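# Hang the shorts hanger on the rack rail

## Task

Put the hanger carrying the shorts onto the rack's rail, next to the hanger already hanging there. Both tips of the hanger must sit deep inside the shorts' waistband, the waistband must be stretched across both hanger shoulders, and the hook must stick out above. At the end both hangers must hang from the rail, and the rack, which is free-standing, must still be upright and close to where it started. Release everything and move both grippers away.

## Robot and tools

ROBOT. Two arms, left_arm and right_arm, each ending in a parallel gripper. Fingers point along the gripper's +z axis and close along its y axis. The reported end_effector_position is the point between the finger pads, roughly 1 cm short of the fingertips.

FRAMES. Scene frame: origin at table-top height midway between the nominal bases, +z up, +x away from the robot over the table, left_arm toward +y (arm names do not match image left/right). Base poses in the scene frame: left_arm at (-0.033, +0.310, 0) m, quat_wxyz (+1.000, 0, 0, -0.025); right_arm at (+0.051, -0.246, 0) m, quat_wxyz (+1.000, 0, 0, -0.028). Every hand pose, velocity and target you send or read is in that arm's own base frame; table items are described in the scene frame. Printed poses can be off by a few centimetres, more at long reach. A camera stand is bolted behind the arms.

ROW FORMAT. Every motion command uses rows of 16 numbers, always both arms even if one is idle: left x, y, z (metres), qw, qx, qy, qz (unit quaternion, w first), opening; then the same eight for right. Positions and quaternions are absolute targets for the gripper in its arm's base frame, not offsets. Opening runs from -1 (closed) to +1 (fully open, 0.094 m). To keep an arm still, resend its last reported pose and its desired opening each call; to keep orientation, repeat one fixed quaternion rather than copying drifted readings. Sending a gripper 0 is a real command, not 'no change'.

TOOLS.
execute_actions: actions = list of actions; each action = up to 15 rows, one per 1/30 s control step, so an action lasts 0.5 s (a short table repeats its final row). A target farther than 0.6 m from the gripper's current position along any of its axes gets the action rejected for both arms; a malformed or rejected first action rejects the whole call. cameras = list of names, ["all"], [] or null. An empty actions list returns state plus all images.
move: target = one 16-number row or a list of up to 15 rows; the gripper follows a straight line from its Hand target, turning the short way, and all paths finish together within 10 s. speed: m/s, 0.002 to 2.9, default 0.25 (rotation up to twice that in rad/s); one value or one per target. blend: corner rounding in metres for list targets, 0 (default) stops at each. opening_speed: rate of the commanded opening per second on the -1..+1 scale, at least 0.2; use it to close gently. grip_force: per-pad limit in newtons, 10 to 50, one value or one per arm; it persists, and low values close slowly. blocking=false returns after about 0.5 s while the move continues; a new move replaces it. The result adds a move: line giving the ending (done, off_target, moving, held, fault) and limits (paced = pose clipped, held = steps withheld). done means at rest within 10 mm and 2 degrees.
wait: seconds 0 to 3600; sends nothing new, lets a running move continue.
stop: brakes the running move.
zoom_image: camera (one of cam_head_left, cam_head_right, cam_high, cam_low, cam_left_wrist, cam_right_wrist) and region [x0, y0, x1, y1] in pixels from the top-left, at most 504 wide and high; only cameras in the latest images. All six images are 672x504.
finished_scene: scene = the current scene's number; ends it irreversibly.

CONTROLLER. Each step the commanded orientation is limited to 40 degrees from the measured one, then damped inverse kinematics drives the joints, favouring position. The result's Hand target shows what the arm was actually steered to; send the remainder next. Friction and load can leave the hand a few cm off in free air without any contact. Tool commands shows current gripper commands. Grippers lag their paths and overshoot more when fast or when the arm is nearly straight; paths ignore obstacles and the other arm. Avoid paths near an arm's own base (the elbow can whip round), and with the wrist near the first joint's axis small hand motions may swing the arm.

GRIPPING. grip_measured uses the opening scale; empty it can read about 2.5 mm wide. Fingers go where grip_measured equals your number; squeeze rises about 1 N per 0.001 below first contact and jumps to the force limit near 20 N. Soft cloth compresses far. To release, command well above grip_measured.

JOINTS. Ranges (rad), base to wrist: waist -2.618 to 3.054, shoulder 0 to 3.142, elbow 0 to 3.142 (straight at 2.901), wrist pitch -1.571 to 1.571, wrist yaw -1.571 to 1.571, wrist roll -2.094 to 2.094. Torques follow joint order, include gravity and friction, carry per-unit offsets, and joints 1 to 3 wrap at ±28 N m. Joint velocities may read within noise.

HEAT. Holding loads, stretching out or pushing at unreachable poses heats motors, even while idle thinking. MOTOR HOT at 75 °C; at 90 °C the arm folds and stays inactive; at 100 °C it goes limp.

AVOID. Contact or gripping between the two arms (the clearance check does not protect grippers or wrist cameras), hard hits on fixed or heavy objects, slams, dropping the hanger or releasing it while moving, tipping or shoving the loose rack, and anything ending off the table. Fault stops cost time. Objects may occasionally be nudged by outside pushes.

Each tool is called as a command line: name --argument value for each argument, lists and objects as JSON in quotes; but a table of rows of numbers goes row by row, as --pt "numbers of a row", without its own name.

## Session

execute_actions --actions '[]'

Scene clock: 0.00 s.
left_arm: end_effector_position=(+0.3939, +0.0113, +0.1139) grip_measured=+1.000 end_effector_quat_wxyz=(+0.592, -0.013, +0.803, +0.070) | right_arm: end_effector_position=(+0.3891, -0.0522, +0.1235) grip_measured=+1.000 end_effector_quat_wxyz=(+0.615, +0.119, +0.777, -0.067)
Joint positions: left_arm=[-0.057 1.477 0.357 0.821 -0.182 0.046 0.094] | right_arm=[-0.037 1.48 0.333 0.905 0.216 0.097 0.094]
Joint velocities: within noise
Joint torques (N m): no reading
Heat: left arm: 29 °C; right arm: 31 °C.
Hand target: left_arm +0.3937, +0.0114, +0.1129; +0.589, -0.013, +0.805, +0.070 | right_arm +0.3891, -0.0523, +0.1233; +0.613, +0.119, +0.778, -0.067
Tool commands: left_gripper/opening=+1.0 right_gripper/opening=+1.0

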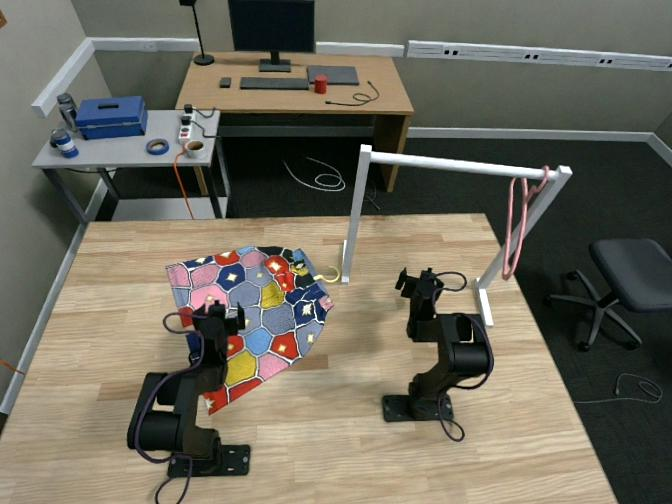

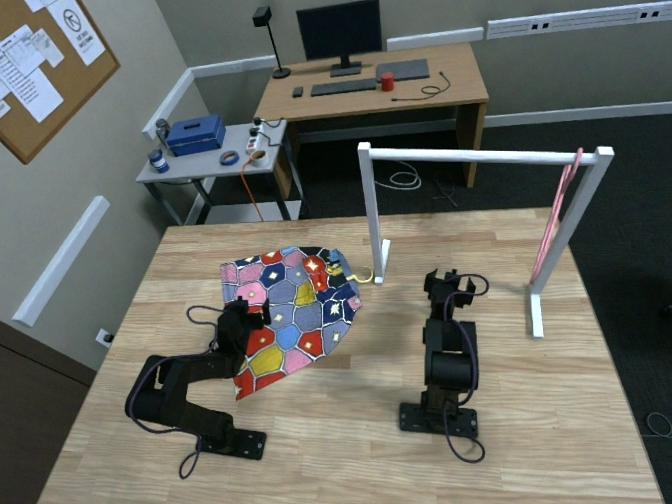

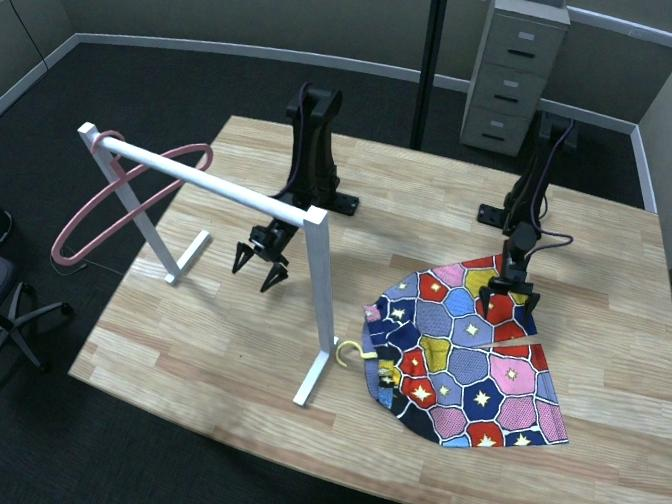

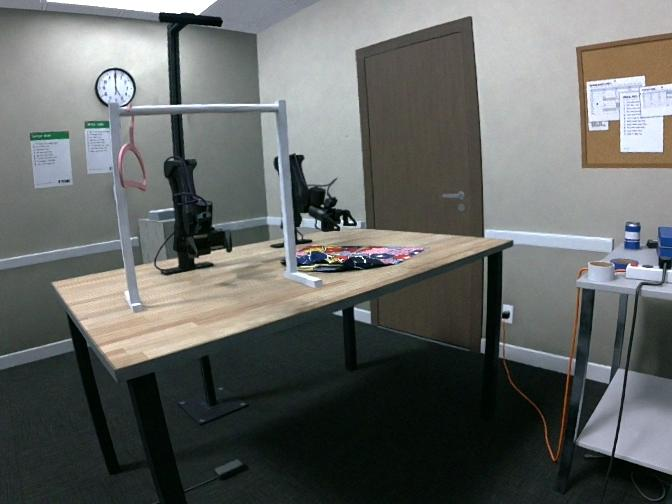

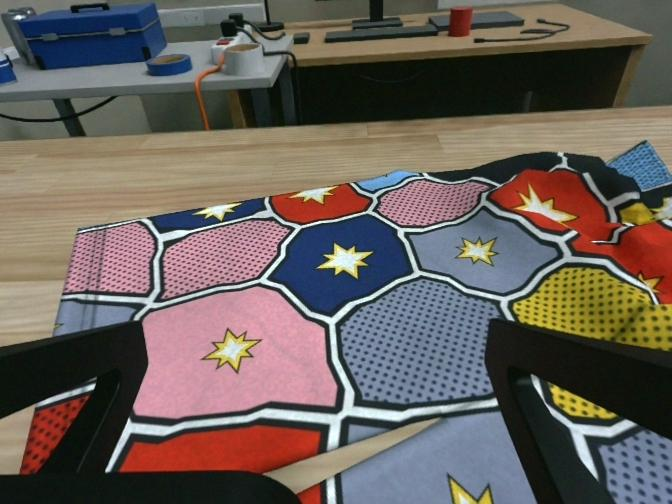

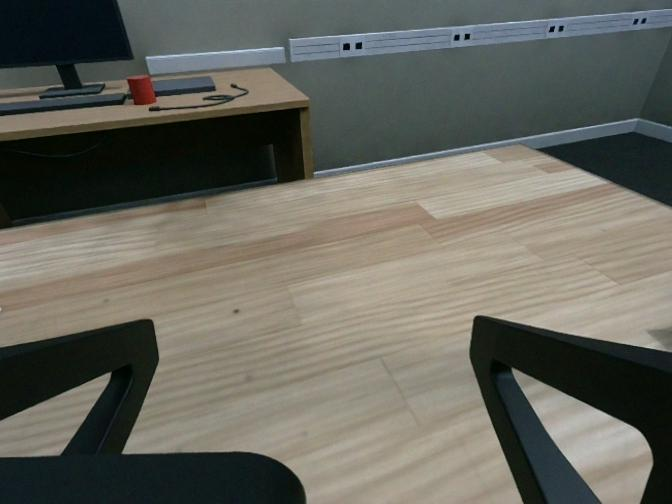

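zoom_image --camera "cam_head_left" --region '[240, 220, 380, 330]'

zoom_image --camera "cam_head_right" --region '[280, 220, 420, 330]'

zoom_image --camera "cam_high" --region '[300, 290, 460, 420]'

zoom_image --camera "cam_low" --region '[250, 220, 450, 300]'

zoom_image --camera "cam_head_left" --region '[330, 130, 600, 350]'

Scaled by 3.600 from the camera's image (finer frame: 960x720).

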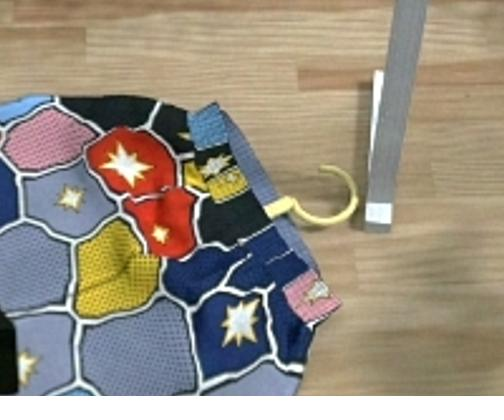

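Scaled by 3.600 from the camera's image (finer frame: 960x720).

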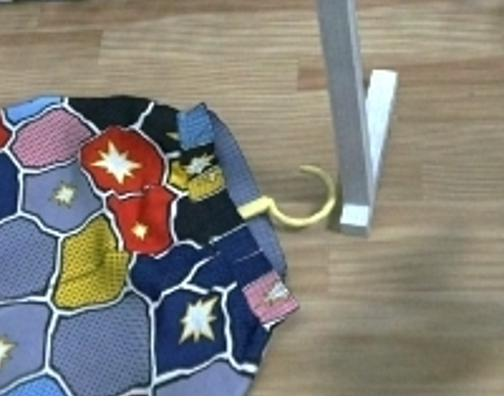

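Scaled by 3.150 from the camera's image (finer frame: 960x720).

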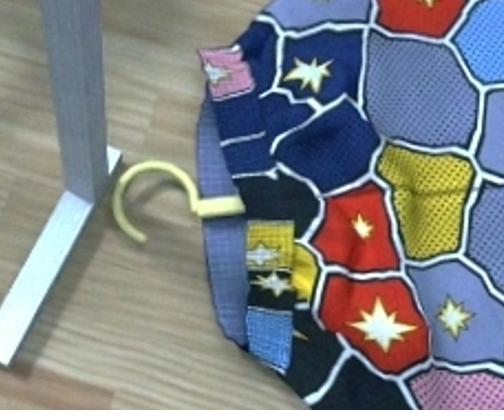

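Scaled by 2.520 from the camera's image (finer frame: 960x720).

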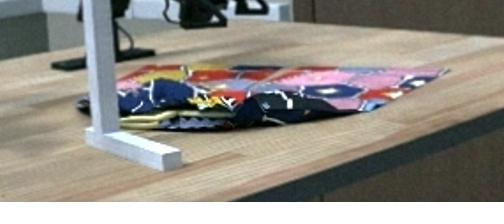

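Scaled by 1.867 from the camera's image (finer frame: 960x720).

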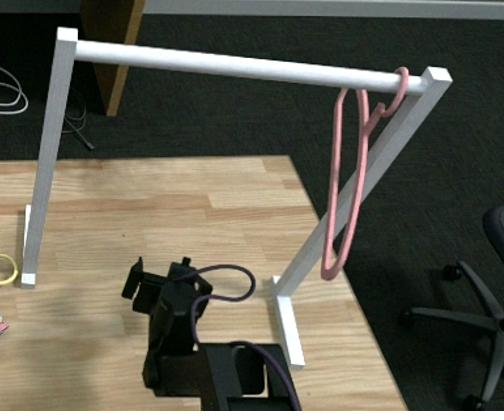

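move --target '[0.534, -0.185, 0.115, 0.3189, 0.5106, 0.7700, -0.2115, 0.0, 0.253, 0.049, 0.583, 0.7053, 0.1337, 0.6944, 0.0506, 1.0]' --speed 0.28 --cameras '["cam_left_wrist", "cam_head_left", "cam_head_right", "cam_high"]'

Scene clock: 23.60 s.
left_arm: end_effector_position=(+0.5361, -0.1794, +0.1230) grip_measured=+0.003 end_effector_quat_wxyz=(+0.329, +0.506, +0.772, -0.199) | right_arm: end_effector_position=(+0.2550, +0.0493, +0.5819) grip_measured=+1.000 end_effector_quat_wxyz=(+0.707, +0.132, +0.693, +0.048)
Joint positions: left_arm=[-0.134 2.314 2.067 -0.817 0.635 0.855 0.047] | right_arm=[0.741 1.149 1.976 -0.819 0.862 0.251 0.094]
Joint torques (N m): left_arm=[-0.72 -11.29 8.85 0.53 0.52 0.13] | right_arm=[0.68 0.18 6.05 1.72 0.09 0.1]
Heat: left arm: 30 °C; right arm: 33 °C.
Hand target: left_arm +0.5338, -0.1849, +0.1151; +0.320, +0.510, +0.770, -0.211 | right_arm +0.2531, +0.0490, +0.5829; +0.706, +0.134, +0.694, +0.050
Off the commanded pose: left_arm 0.010 m, 2 deg | right_arm 0.002 m, 0 deg.
move: done
Images, in order (width x height): cam_head_left 672x504, cam_head_right 672x504, cam_high 672x504, cam_left_wrist 672x504.

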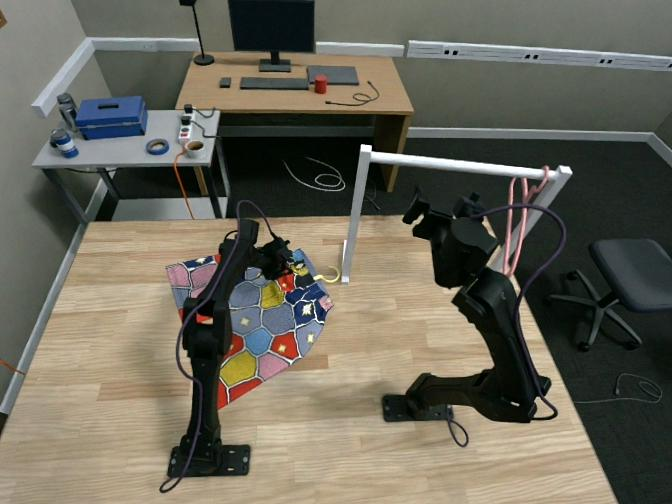

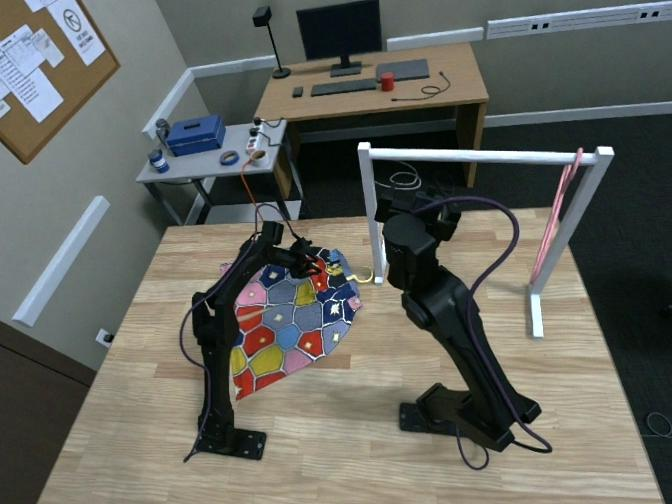

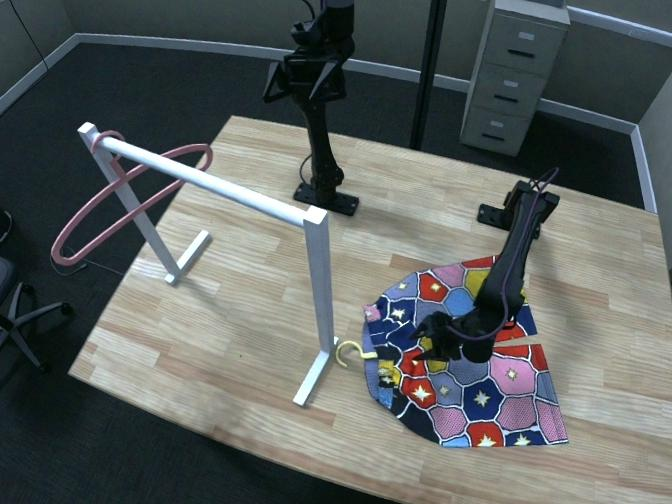

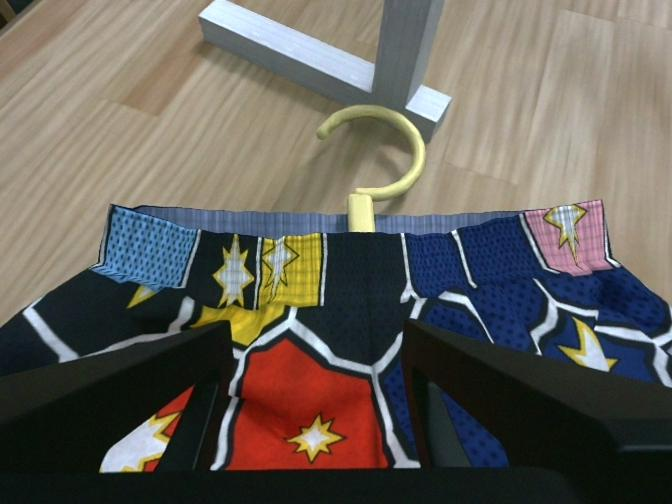

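move --target '[0.548, -0.261, 0.055, 0.3189, 0.5106, 0.7700, -0.2115, 0.0, 0.253, 0.049, 0.583, 0.7053, 0.1337, 0.6944, 0.0506, 1]' --speed 0.15 --cameras '["cam_left_wrist"]'

Scene clock: 29.40 s.
left_arm: end_effector_position=(+0.5443, -0.2588, +0.0607) grip_measured=+0.003 end_effector_quat_wxyz=(+0.320, +0.514, +0.768, -0.209) | right_arm: end_effector_position=(+0.2550, +0.0493, +0.5818) grip_measured=+1.000 end_effector_quat_wxyz=(+0.707, +0.132, +0.693, +0.048)
Joint positions: left_arm=[-0.281 2.472 2.094 -0.631 0.58 0.727 0.047] | right_arm=[0.741 1.149 1.976 -0.82 0.862 0.251 0.094]
Joint torques (N m): left_arm=[-0.18 -12.77 8.73 0.94 0.32 -0.09] | right_arm=[0.65 0.24 6.13 1.79 0.09 0.11]
Heat: left arm: 31 °C; right arm: 33 °C.
Hand target: left_arm +0.5478, -0.2608, +0.0550; +0.319, +0.510, +0.770, -0.211 | right_arm +0.2531, +0.0490, +0.5830; +0.706, +0.134, +0.694, +0.051
Off the commanded pose: left_arm 0.007 m, 1 deg | right_arm 0.002 m, 0 deg.
move: done

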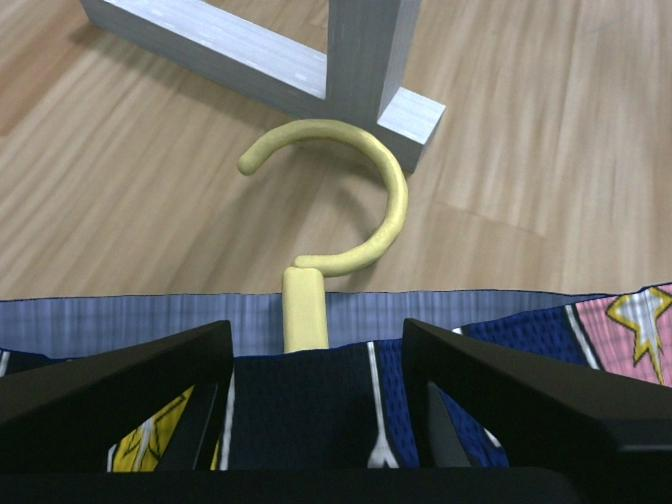

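move --target '[0.566, -0.287, 0.021, 0.3189, 0.5106, 0.7700, -0.2115, 0.0, 0.253, 0.049, 0.583, 0.7053, 0.1337, 0.6944, 0.0506, 1]' --speed 0.1 --cameras '["cam_left_wrist"]'

Scene clock: 32.57 s.
left_arm: end_effector_position=(+0.5677, -0.2849, +0.0347) grip_measured=+0.003 end_effector_quat_wxyz=(+0.333, +0.514, +0.763, -0.205) | right_arm: end_effector_position=(+0.2550, +0.0493, +0.5818) grip_measured=+1.000 end_effector_quat_wxyz=(+0.707, +0.132, +0.693, +0.048)
Joint positions: left_arm=[-0.315 2.628 2.264 -0.596 0.561 0.689 0.047] | right_arm=[0.741 1.149 1.976 -0.82 0.862 0.251 0.094]
Joint torques (N m): left_arm=[-0.29 -13.05 8.98 0.79 0.32 -0.1] | right_arm=[0.66 0.36 6.02 1.77 0.07 0.04]
Heat: left arm: 32 °C; right arm: 33 °C.
Hand target: left_arm +0.5657, -0.2868, +0.0212; +0.320, +0.510, +0.770, -0.211 | right_arm +0.2531, +0.0490, +0.5830; +0.706, +0.134, +0.694, +0.051
Off the commanded pose: left_arm 0.014 m, 2 deg | right_arm 0.002 m, 0 deg.
move: off_target (left_arm)

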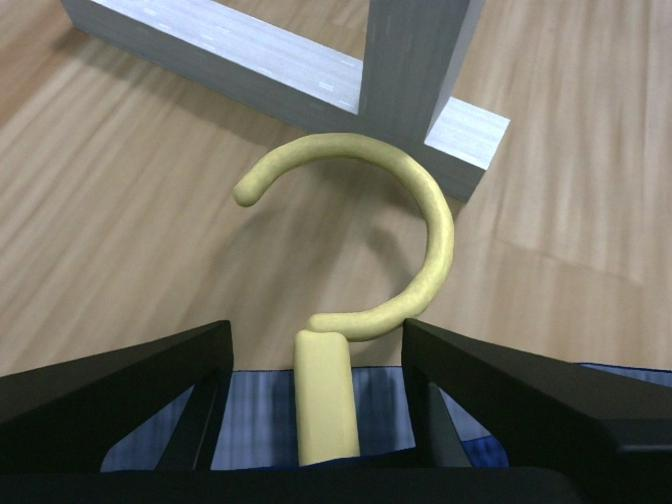

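move --target '[0.565, -0.287, 0.008, 0.3189, 0.5106, 0.7700, -0.2115, 0.0, 0.253, 0.049, 0.583, 0.7053, 0.1337, 0.6944, 0.0506, 1]' --speed 0.06 --cameras '["cam_left_wrist"]'

Scene clock: 34.20 s.
left_arm: end_effector_position=(+0.5703, -0.2858, +0.0334) grip_measured=+0.003 end_effector_quat_wxyz=(+0.338, +0.515, +0.761, -0.204) | right_arm: end_effector_position=(+0.2550, +0.0493, +0.5818) grip_measured=+1.000 end_effector_quat_wxyz=(+0.707, +0.132, +0.693, +0.048)
Joint positions: left_arm=[-0.315 2.633 2.264 -0.579 0.561 0.689 0.047] | right_arm=[0.741 1.149 1.976 -0.82 0.862 0.251 0.094]
Joint torques (N m): left_arm=[-0.49 -13.01 6 1.06 0.3 -0.08] | right_arm=[0.73 0.21 6.2 1.76 0.09 0.09]
Heat: left arm: 32 °C; right arm: 33 °C.
Hand target: left_arm +0.5642, -0.2866, +0.0085; +0.319, +0.511, +0.770, -0.211 | right_arm +0.2531, +0.0490, +0.5830; +0.706, +0.134, +0.694, +0.051
Off the commanded pose: left_arm 0.026 m, 3 deg | right_arm 0.002 m, 0 deg.
move: off_target (left_arm)

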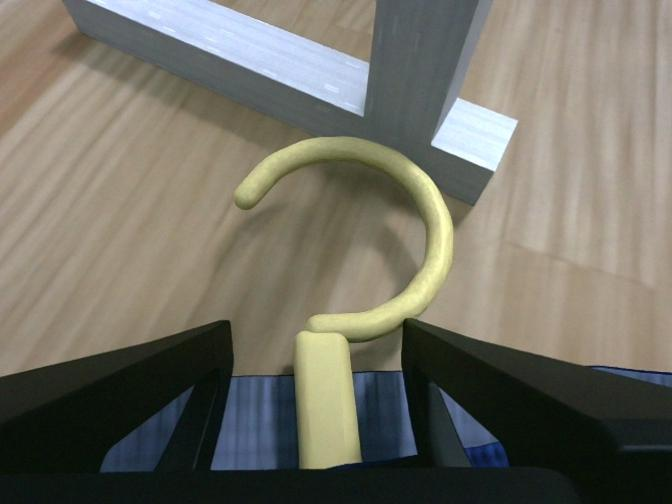

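move --target '[0.562, -0.276, 0.020, 0.3189, 0.5106, 0.7700, -0.2115, 0.0, 0.253, 0.049, 0.583, 0.7053, 0.1337, 0.6944, 0.0506, 1]' --speed 0.08 --cameras '["cam_left_wrist"]'

Scene clock: 38.90 s.
left_arm: end_effector_position=(+0.5661, -0.2837, +0.0256) grip_measured=+0.003 end_effector_quat_wxyz=(+0.329, +0.513, +0.765, -0.208) | right_arm: end_effector_position=(+0.2550, +0.0493, +0.5818) grip_measured=+1.000 end_effector_quat_wxyz=(+0.707, +0.132, +0.693, +0.048)
Joint positions: left_arm=[-0.313 2.633 2.242 -0.577 0.564 0.689 0.047] | right_arm=[0.741 1.149 1.976 -0.82 0.862 0.251 0.094]
Joint torques (N m): left_arm=[1.03 -16.17 5.42 0.86 0.4 0.12] | right_arm=[0.66 0.36 6.02 1.76 0.11 0.12]
Heat: left arm: 32 °C; right arm: 33 °C.
Hand target: left_arm +0.5621, -0.2762, +0.0199; +0.319, +0.511, +0.770, -0.212 | right_arm +0.2531, +0.0490, +0.5830; +0.706, +0.134, +0.694, +0.051
Off the commanded pose: left_arm 0.010 m, 1 deg | right_arm 0.002 m, 0 deg.
move: done

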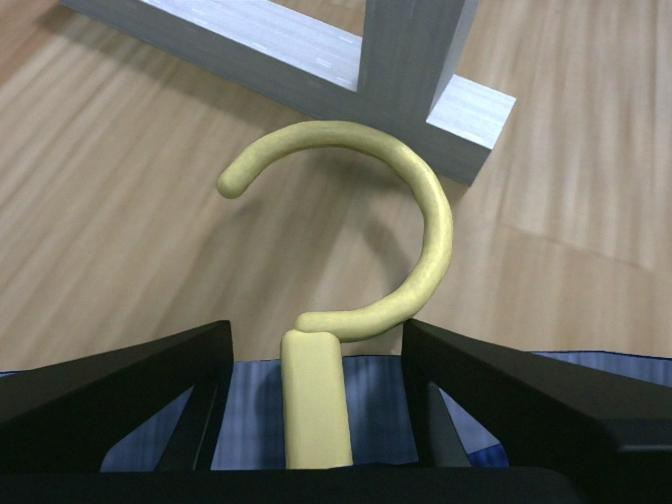

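move --pt "0.558 -0.267 0.024 0.3189 0.5106 0.7700 -0.2115 0.0 0.253 0.049 0.583 0.7053 0.1337 0.6944 0.0506 1" --pt "0.558 -0.267 0.024 0.3189 0.5106 0.7700 -0.2115 -1.0 0.253 0.049 0.583 0.7053 0.1337 0.6944 0.0506 1" --speed 0.08 --opening_speed 1.2 --cameras '["cam_left_wrist"]'

Scene clock: 41.63 s.
left_arm: end_effector_position=(+0.5634, -0.2751, +0.0264) grip_measured=-0.574 end_effector_quat_wxyz=(+0.331, +0.514, +0.763, -0.210) | right_arm: end_effector_position=(+0.2550, +0.0493, +0.5818) grip_measured=+1.000 end_effector_quat_wxyz=(+0.707, +0.132, +0.693, +0.048)
Joint positions: left_arm=[-0.298 2.605 2.189 -0.559 0.578 0.706 0.02] | right_arm=[0.741 1.149 1.976 -0.82 0.862 0.251 0.094]
Joint torques (N m): left_arm=[0.94 -16.94 5.2 0.69 0.34 0.09] | right_arm=[0.77 0.25 6.01 1.76 0.08 0.11]
Heat: left arm: 34 °C; right arm: 33 °C.
Hand target: left_arm +0.5581, -0.2673, +0.0238; +0.319, +0.511, +0.770, -0.212 | right_arm +0.2531, +0.0490, +0.5830; +0.706, +0.134, +0.694, +0.051
Off the commanded pose: left_arm 0.010 m, 2 deg | right_arm 0.002 m, 0 deg.
move: done

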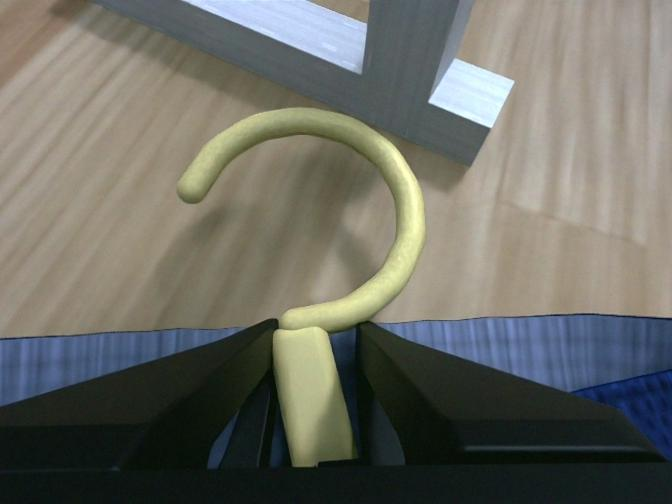

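move --pt "0.5543 -0.2585 0.021 0.3297 0.4689 0.7960 -0.1942 -0.2 0.253 0.049 0.583 0.7053 0.1337 0.6944 0.0506 1" --pt "0.5543 -0.2585 0.021 0.3297 0.4689 0.7960 -0.1942 -1.0 0.253 0.049 0.583 0.7053 0.1337 0.6944 0.0506 1" --speed 0.08 --opening_speed 1.2 --cameras '["cam_left_wrist"]'

Scene clock: 45.83 s.
left_arm: end_effector_position=(+0.5609, -0.2654, +0.0264) grip_measured=-0.580 end_effector_quat_wxyz=(+0.345, +0.478, +0.785, -0.193) | right_arm: end_effector_position=(+0.2550, +0.0493, +0.5818) grip_measured=+1.000 end_effector_quat_wxyz=(+0.707, +0.132, +0.693, +0.048)
Joint positions: left_arm=[-0.298 2.512 1.998 -0.403 0.522 0.614 0.02] | right_arm=[0.741 1.149 1.976 -0.82 0.862 0.251 0.094]
Joint torques (N m): left_arm=[0.59 -15.88 5.18 0.81 0.22 -0.08] | right_arm=[0.73 0.47 6.02 1.79 0.03 0.1]
Heat: left arm: 36 °C; right arm: 33 °C.
Hand target: left_arm +0.5544, -0.2587, +0.0210; +0.330, +0.469, +0.796, -0.194 | right_arm +0.2531, +0.0490, +0.5830; +0.706, +0.134, +0.694, +0.051
Off the commanded pose: left_arm 0.011 m, 2 deg | right_arm 0.002 m, 0 deg.
move: off_target (left_arm)

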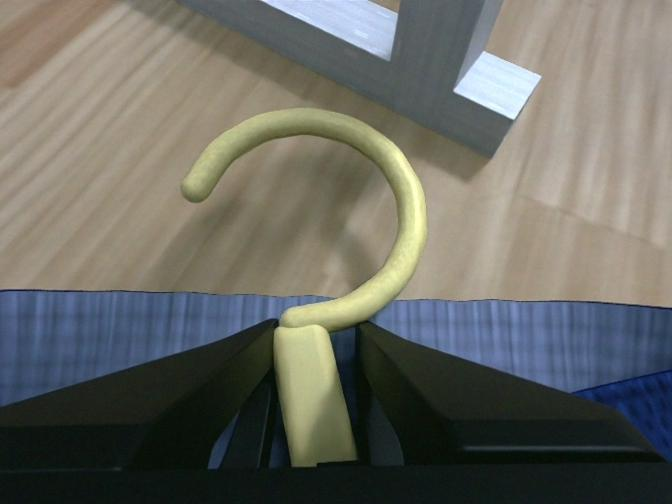

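zoom_image --camera "cam_left_wrist" --region '[200, 250, 452, 480]'

Scaled by 2.000 from the camera's image (finer frame: 960x720).

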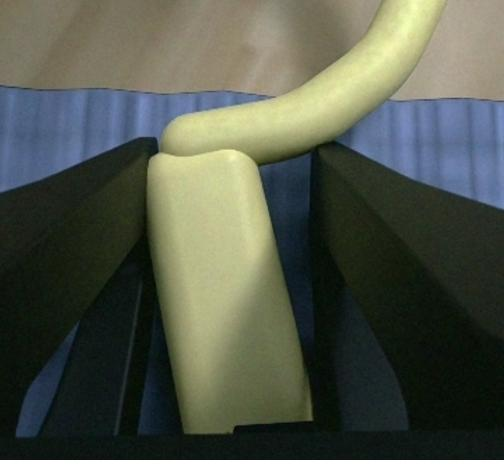

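move --pt "0.5543 -0.2585 0.021 0.3297 0.4689 0.7960 -0.1942 -0.1 0.253 0.049 0.583 0.7053 0.1337 0.6944 0.0506 1" --pt "0.5490 -0.2490 0.021 0.3468 0.3905 0.8373 -0.1617 -0.1 0.253 0.049 0.583 0.7053 0.1337 0.6944 0.0506 1" --speed 0.08 --opening_speed 1.5 --cameras '["cam_left_wrist"]'

Scene clock: 56.83 s.
left_arm: end_effector_position=(+0.5587, -0.2503, +0.0251) grip_measured=-0.103 end_effector_quat_wxyz=(+0.363, +0.399, +0.827, -0.161) | right_arm: end_effector_position=(+0.2550, +0.0493, +0.5818) grip_measured=+1.000 end_effector_quat_wxyz=(+0.707, +0.132, +0.693, +0.048)
Joint positions: left_arm=[-0.309 2.407 1.781 -0.21 0.395 0.435 0.042] | right_arm=[0.741 1.149 1.976 -0.82 0.862 0.251 0.094]
Joint torques (N m): left_arm=[-0.64 -15.73 5.04 0.92 0.05 -0.15] | right_arm=[0.75 0.38 6.11 1.76 0.08 0.11]
Heat: left arm: 40 °C; right arm: 33 °C.
Hand target: left_arm +0.5491, -0.2491, +0.0210; +0.347, +0.391, +0.837, -0.162 | right_arm +0.2531, +0.0490, +0.5829; +0.705, +0.134, +0.694, +0.051
Off the commanded pose: left_arm 0.011 m, 2 deg | right_arm 0.002 m, 0 deg.
move: off_target (left_arm)

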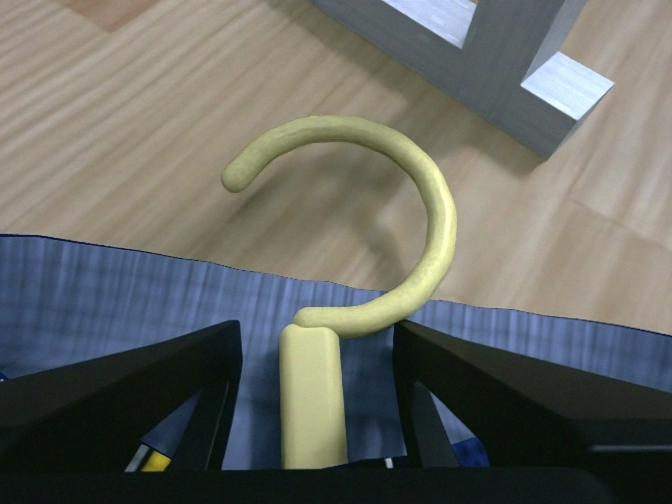

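move --pt "0.5470 -0.2470 0.042 0.3468 0.3905 0.8373 -0.1617 -0.1 0.253 0.049 0.583 0.7053 0.1337 0.6944 0.0506 1" --pt "0.5425 -0.2400 0.030 0.3468 0.3905 0.8373 -0.1617 -0.1 0.253 0.049 0.583 0.7053 0.1337 0.6944 0.0506 1" --speed 0.1 --blend '[0.004, 0]' --cameras '["cam_left_wrist"]'

Scene clock: 59.73 s.
left_arm: end_effector_position=(+0.5484, -0.2461, +0.0291) grip_measured=-0.103 end_effector_quat_wxyz=(+0.355, +0.396, +0.832, -0.160) | right_arm: end_effector_position=(+0.2550, +0.0493, +0.5818) grip_measured=+1.000 end_effector_quat_wxyz=(+0.707, +0.132, +0.693, +0.048)
Joint positions: left_arm=[-0.309 2.364 1.732 -0.221 0.39 0.431 0.042] | right_arm=[0.741 1.149 1.976 -0.82 0.862 0.251 0.094]
Joint torques (N m): left_arm=[0.68 -15.86 5.24 0.95 0.21 -0.05] | right_arm=[0.54 0.35 5.98 1.78 0.04 0.11]
Heat: left arm: 42 °C; right arm: 33 °C.
Hand target: left_arm +0.5427, -0.2402, +0.0300; +0.347, +0.391, +0.837, -0.162 | right_arm +0.2531, +0.0490, +0.5829; +0.705, +0.134, +0.694, +0.051
Off the commanded pose: left_arm 0.009 m, 1 deg | right_arm 0.002 m, 0 deg.
move: done

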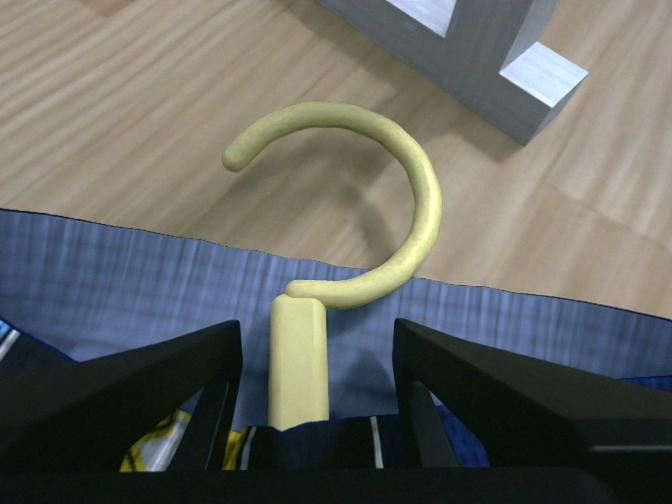

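move --target '[0.5455, -0.2375, 0.029, 0.3468, 0.3905, 0.8373, -0.1617, -1.0, 0.253, 0.049, 0.583, 0.7053, 0.1337, 0.6944, 0.0506, 1]' --speed 0.08 --opening_speed 1.2 --cameras '["cam_left_wrist"]'

Scene clock: 61.77 s.
left_arm: end_effector_position=(+0.5498, -0.2429, +0.0292) grip_measured=-0.732 end_effector_quat_wxyz=(+0.356, +0.393, +0.833, -0.160) | right_arm: end_effector_position=(+0.2550, +0.0493, +0.5818) grip_measured=+1.000 end_effector_quat_wxyz=(+0.707, +0.132, +0.693, +0.048)
Joint positions: left_arm=[-0.303 2.364 1.732 -0.221 0.391 0.431 0.013] | right_arm=[0.741 1.149 1.976 -0.82 0.862 0.251 0.094]
Joint torques (N m): left_arm=[0.68 -15.17 6.11 0.94 0.27 0.03] | right_arm=[0.65 0.42 6.09 1.81 0.09 0.11]
Heat: left arm: 41 °C; right arm: 33 °C.
Hand target: left_arm +0.5456, -0.2377, +0.0291; +0.347, +0.391, +0.837, -0.162 | right_arm +0.2531, +0.0490, +0.5829; +0.705, +0.134, +0.694, +0.051
Off the commanded pose: left_arm 0.007 m, 1 deg | right_arm 0.002 m, 0 deg.
move: done

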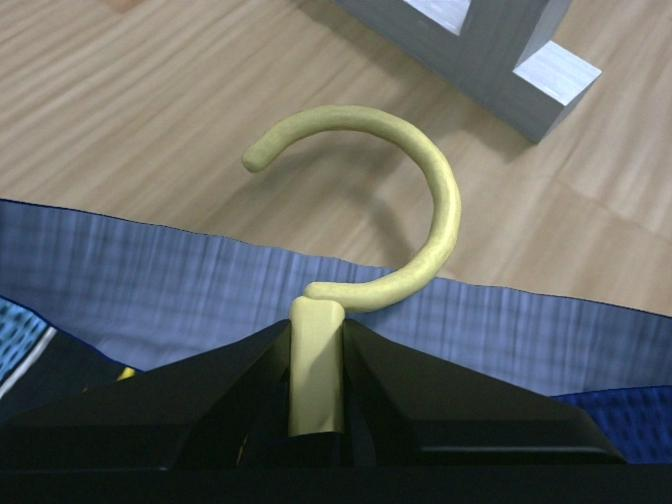

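move --pt "0.530 -0.215 0.15 0.4096 0.4096 0.7868 -0.2132 -1.0 0.253 0.049 0.583 0.7053 0.1337 0.6944 0.0506 1" --pt "0.347 -0.273 0.32 0.5610 0.4305 0.5610 -0.4305 -1.0 0.253 0.049 0.583 0.7053 0.1337 0.6944 0.0506 1" --pt "0.313 -0.394 0.44 0.6016 0.3597 0.3473 -0.6230 -1.0 0.253 0.049 0.583 0.7053 0.1337 0.6944 0.0506 1" --pt "0.407 -0.470 0.45 0.5732 0.3748 0.3310 -0.6492 -1.0 0.253 0.049 0.583 0.7053 0.1337 0.6944 0.0506 1" --speed '[0.18, 0.25, 0.22, 0.15]' --blend '[0.03, 0.03, 0.03, 0]' --cameras '["cam_high", "cam_left_wrist", "cam_right_wrist", "cam_head_left"]'

Scene clock: 69.53 s.
left_arm: end_effector_position=(+0.4059, -0.4691, +0.4462) grip_measured=-0.732 end_effector_quat_wxyz=(+0.570, +0.381, +0.336, -0.646) | right_arm: end_effector_position=(+0.2550, +0.0493, +0.5818) grip_measured=+1.000 end_effector_quat_wxyz=(+0.707, +0.132, +0.693, +0.048)
Joint positions: left_arm=[-0.635 2.494 2.366 0.974 0.869 -0.713 0.013] | right_arm=[0.741 1.149 1.976 -0.82 0.862 0.251 0.094]
Joint torques (N m): left_arm=[-0.42 -13.05 9.21 0.6 -0.54 -0.1] | right_arm=[0.76 0.38 6.11 1.78 0.08 0.12]
Heat: left arm: 41 °C; right arm: 33 °C.
Hand target: left_arm +0.4069, -0.4697, +0.4499; +0.574, +0.374, +0.331, -0.649 | right_arm +0.2531, +0.0490, +0.5829; +0.705, +0.134, +0.694, +0.051
Off the commanded pose: left_arm 0.004 m, 1 deg | right_arm 0.002 m, 0 deg.
move: done
Images, in order (width x height): cam_head_left 672x504, cam_high 672x504, cam_left_wrist 672x504, cam_right_wrist 672x504.

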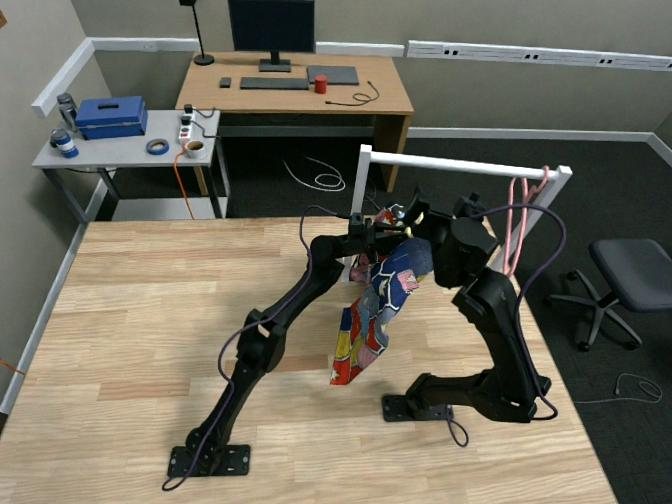

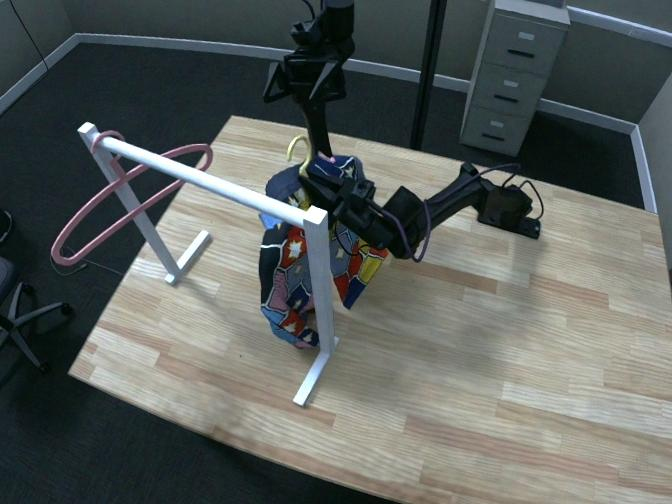

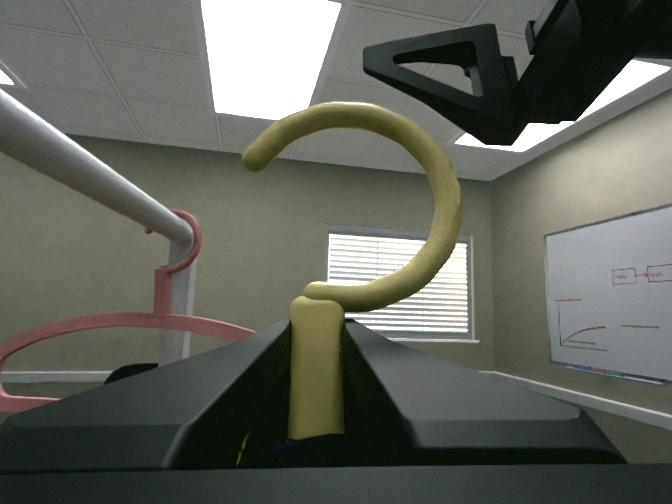

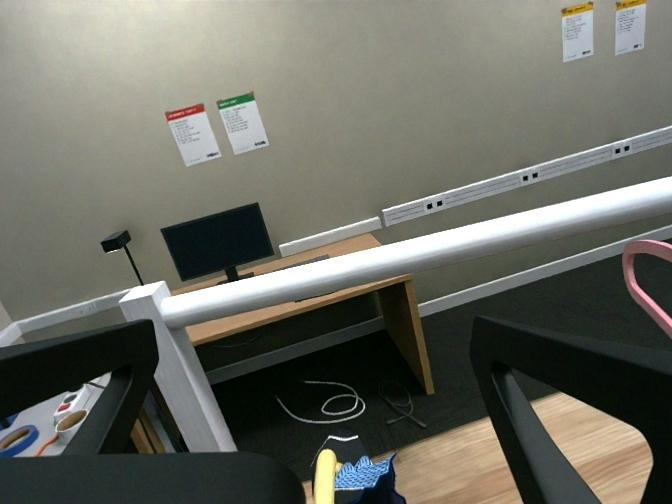

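move --target '[0.407, -0.470, 0.45, 0.5732, 0.3748, 0.3310, -0.6492, -1.0, 0.2553, 0.0747, 0.4875, 0.7053, 0.1337, 0.6944, 0.0506, 1]' --speed 0.12 --cameras '["cam_right_wrist", "cam_left_wrist"]'

Scene clock: 73.97 s.
left_arm: end_effector_position=(+0.4058, -0.4692, +0.4462) grip_measured=-0.732 end_effector_quat_wxyz=(+0.569, +0.381, +0.336, -0.646) | right_arm: end_effector_position=(+0.2570, +0.0748, +0.4922) grip_measured=+1.000 end_effector_quat_wxyz=(+0.706, +0.141, +0.691, +0.058)
Joint positions: left_arm=[-0.635 2.494 2.367 0.974 0.87 -0.713 0.013] | right_arm=[0.883 0.921 1.378 -0.448 1.003 0.276 0.094]
Joint torques (N m): left_arm=[-0.35 -13.04 9.4 0.62 -0.54 -0.1] | right_arm=[0.66 -0.73 4.66 1.85 0.09 -0.17]
Heat: left arm: 40 °C; right arm: 33 °C.
Hand target: left_arm +0.4069, -0.4697, +0.4499; +0.573, +0.375, +0.331, -0.649 | right_arm +0.2554, +0.0747, +0.4876; +0.705, +0.134, +0.694, +0.051
Off the commanded pose: left_arm 0.004 m, 1 deg | right_arm 0.005 m, 1 deg.
move: done
Images, in order (width x height): cam_left_wrist 672x504, cam_right_wrist 672x504.

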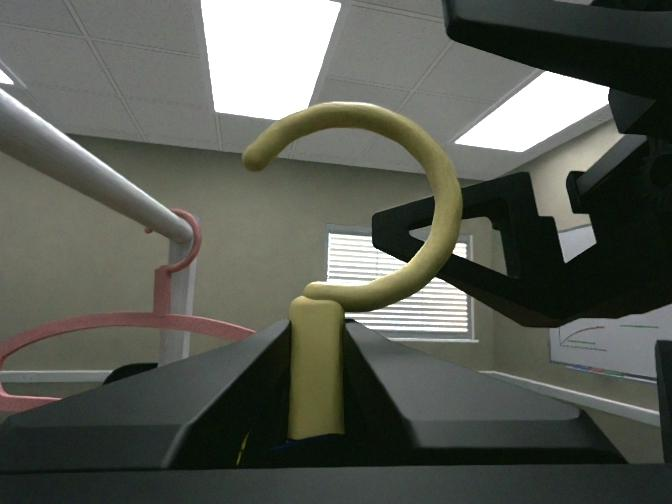

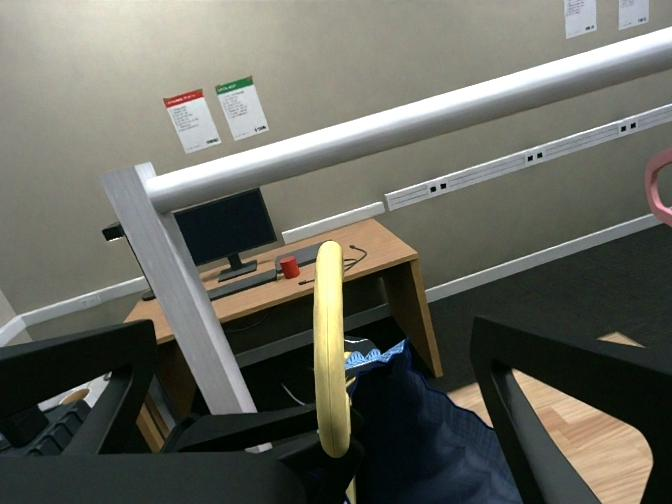

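zoom_image --camera "cam_left_wrist" --region '[340, 90, 592, 342]'

zoom_image --camera "cam_right_wrist" --region '[210, 220, 462, 472]'

Scaled by 2.000 from the camera's image (finer frame: 960x720).

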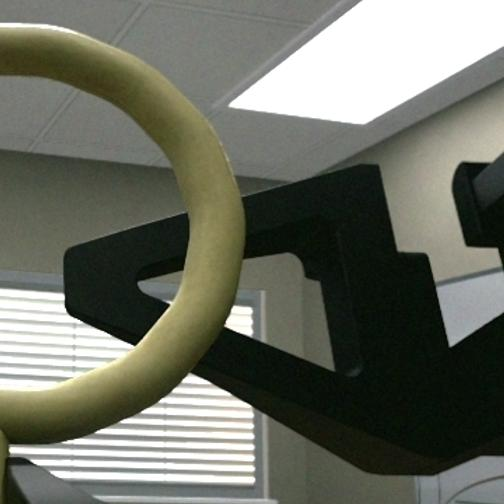

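Scaled by 2.000 from the camera's image (finer frame: 960x720).

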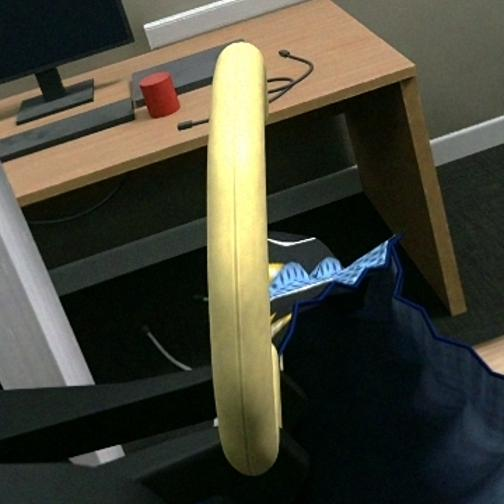

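move --pt "0.407 -0.470 0.45 0.5732 0.3748 0.3310 -0.6492 -1.0 0.2490 0.0755 0.4740 0.7053 0.1337 0.6944 0.0506 1" --pt "0.407 -0.470 0.45 0.5732 0.3748 0.3310 -0.6492 -1.0 0.2490 0.0755 0.4740 0.7053 0.1337 0.6944 0.0506 -1" --speed 0.08 --opening_speed 1.8 --cameras '["cam_right_wrist", "cam_left_wrist"]'

Scene clock: 80.10 s.
left_arm: end_effector_position=(+0.4044, -0.4694, +0.4459) grip_measured=-0.732 end_effector_quat_wxyz=(+0.565, +0.384, +0.337, -0.648) | right_arm: end_effector_position=(+0.2505, +0.0744, +0.4783) grip_measured=-0.851 end_effector_quat_wxyz=(+0.706, +0.137, +0.693, +0.049)
Joint positions: left_arm=[-0.635 2.494 2.369 0.973 0.879 -0.719 0.013] | right_arm=[0.928 0.88 1.303 -0.418 1.055 0.26 0.007]
Joint torques (N m): left_arm=[-0.23 -13 9.16 0.61 -0.58 -0.01] | right_arm=[0.61 -0.5 4.81 1.92 0.02 -0.03]
Heat: left arm: 40 °C; right arm: 33 °C.
Hand target: left_arm +0.4068, -0.4696, +0.4499; +0.573, +0.374, +0.332, -0.649 | right_arm +0.2491, +0.0754, +0.4741; +0.705, +0.134, +0.694, +0.051
Off the commanded pose: left_arm 0.005 m, 2 deg | right_arm 0.005 m, 1 deg.
move: done
Images, in order (width x height): cam_left_wrist 672x504, cam_right_wrist 672x504.

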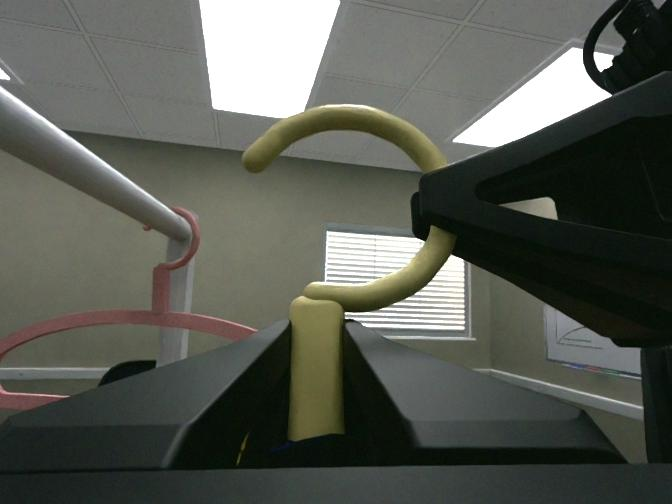

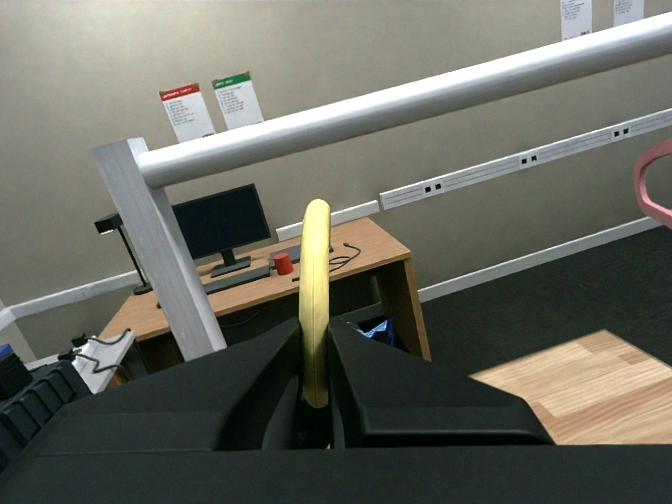

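move --pt "0.407 -0.470 0.45 0.5732 0.3748 0.3310 -0.6492 -1.0 0.2490 0.0755 0.4890 0.7053 0.1337 0.6944 0.0506 -1" --pt "0.407 -0.470 0.45 0.5732 0.3748 0.3310 -0.6492 -0.25 0.2490 0.0755 0.4890 0.7053 0.1337 0.6944 0.0506 -1" --pt "0.420 -0.375 0.458 0.5732 0.3748 0.3310 -0.6492 -0.25 0.2490 0.0755 0.4890 0.7053 0.1337 0.6944 0.0506 -1" --speed '[0.1, 0.1, 0.15]' --opening_speed 1.5 --cameras '["cam_left_wrist", "cam_right_wrist", "cam_high"]'

Scene clock: 85.67 s.
left_arm: end_effector_position=(+0.4298, -0.3798, +0.4447) grip_measured=-0.253 end_effector_quat_wxyz=(+0.569, +0.372, +0.341, -0.649) | right_arm: end_effector_position=(+0.2520, +0.0761, +0.4762) grip_measured=-0.851 end_effector_quat_wxyz=(+0.699, +0.126, +0.703, +0.033)
Joint positions: left_arm=[-0.466 2.375 2.114 1.276 0.955 -0.942 0.035] | right_arm=[0.928 0.9 1.334 -0.475 1.057 0.26 0.007]
Joint torques (N m): left_arm=[0.02 -16.57 5.38 0.38 -0.47 -0.05] | right_arm=[0.7 0.44 8.62 2.01 0.03 -0.02]
Heat: left arm: 40 °C; right arm: 34 °C.
Hand target: left_arm +0.4203, -0.3753, +0.4579; +0.573, +0.375, +0.331, -0.649 | right_arm +0.2488, +0.0752, +0.4887; +0.705, +0.134, +0.694, +0.051
Off the commanded pose: left_arm 0.017 m, 1 deg | right_arm 0.013 m, 3 deg.
move: off_target (left_arm, right_arm)
Images, in order (width x height): cam_high 672x504, cam_left_wrist 672x504, cam_right_wrist 672x504.

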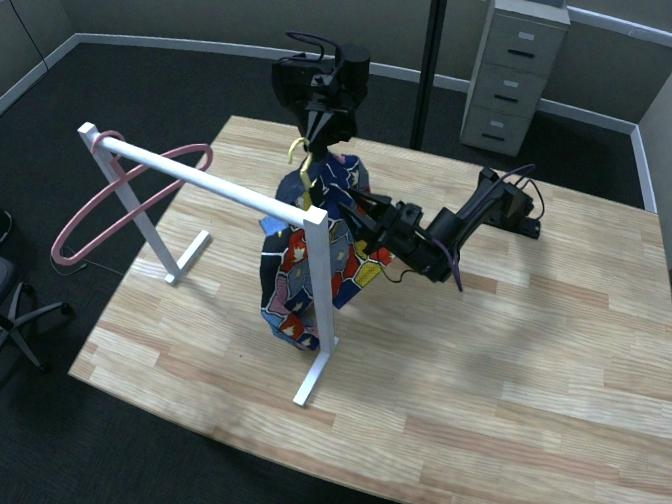

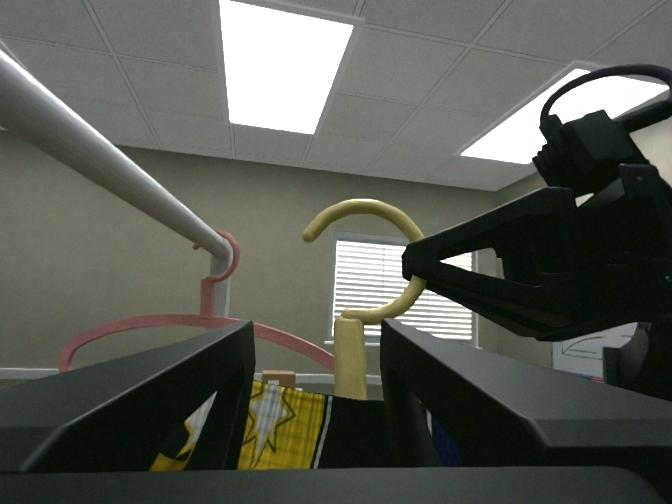

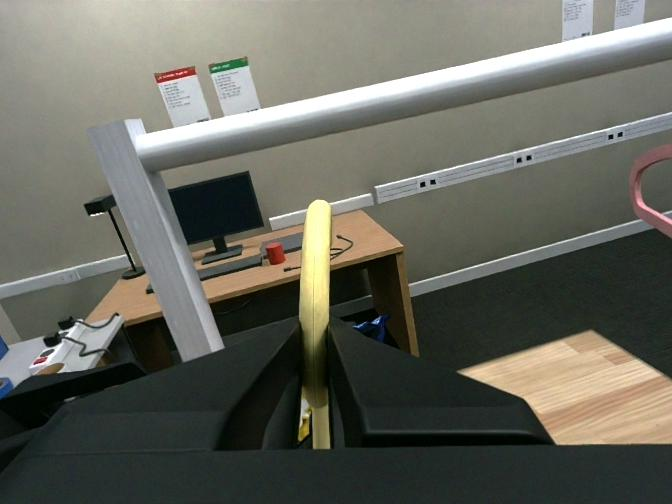

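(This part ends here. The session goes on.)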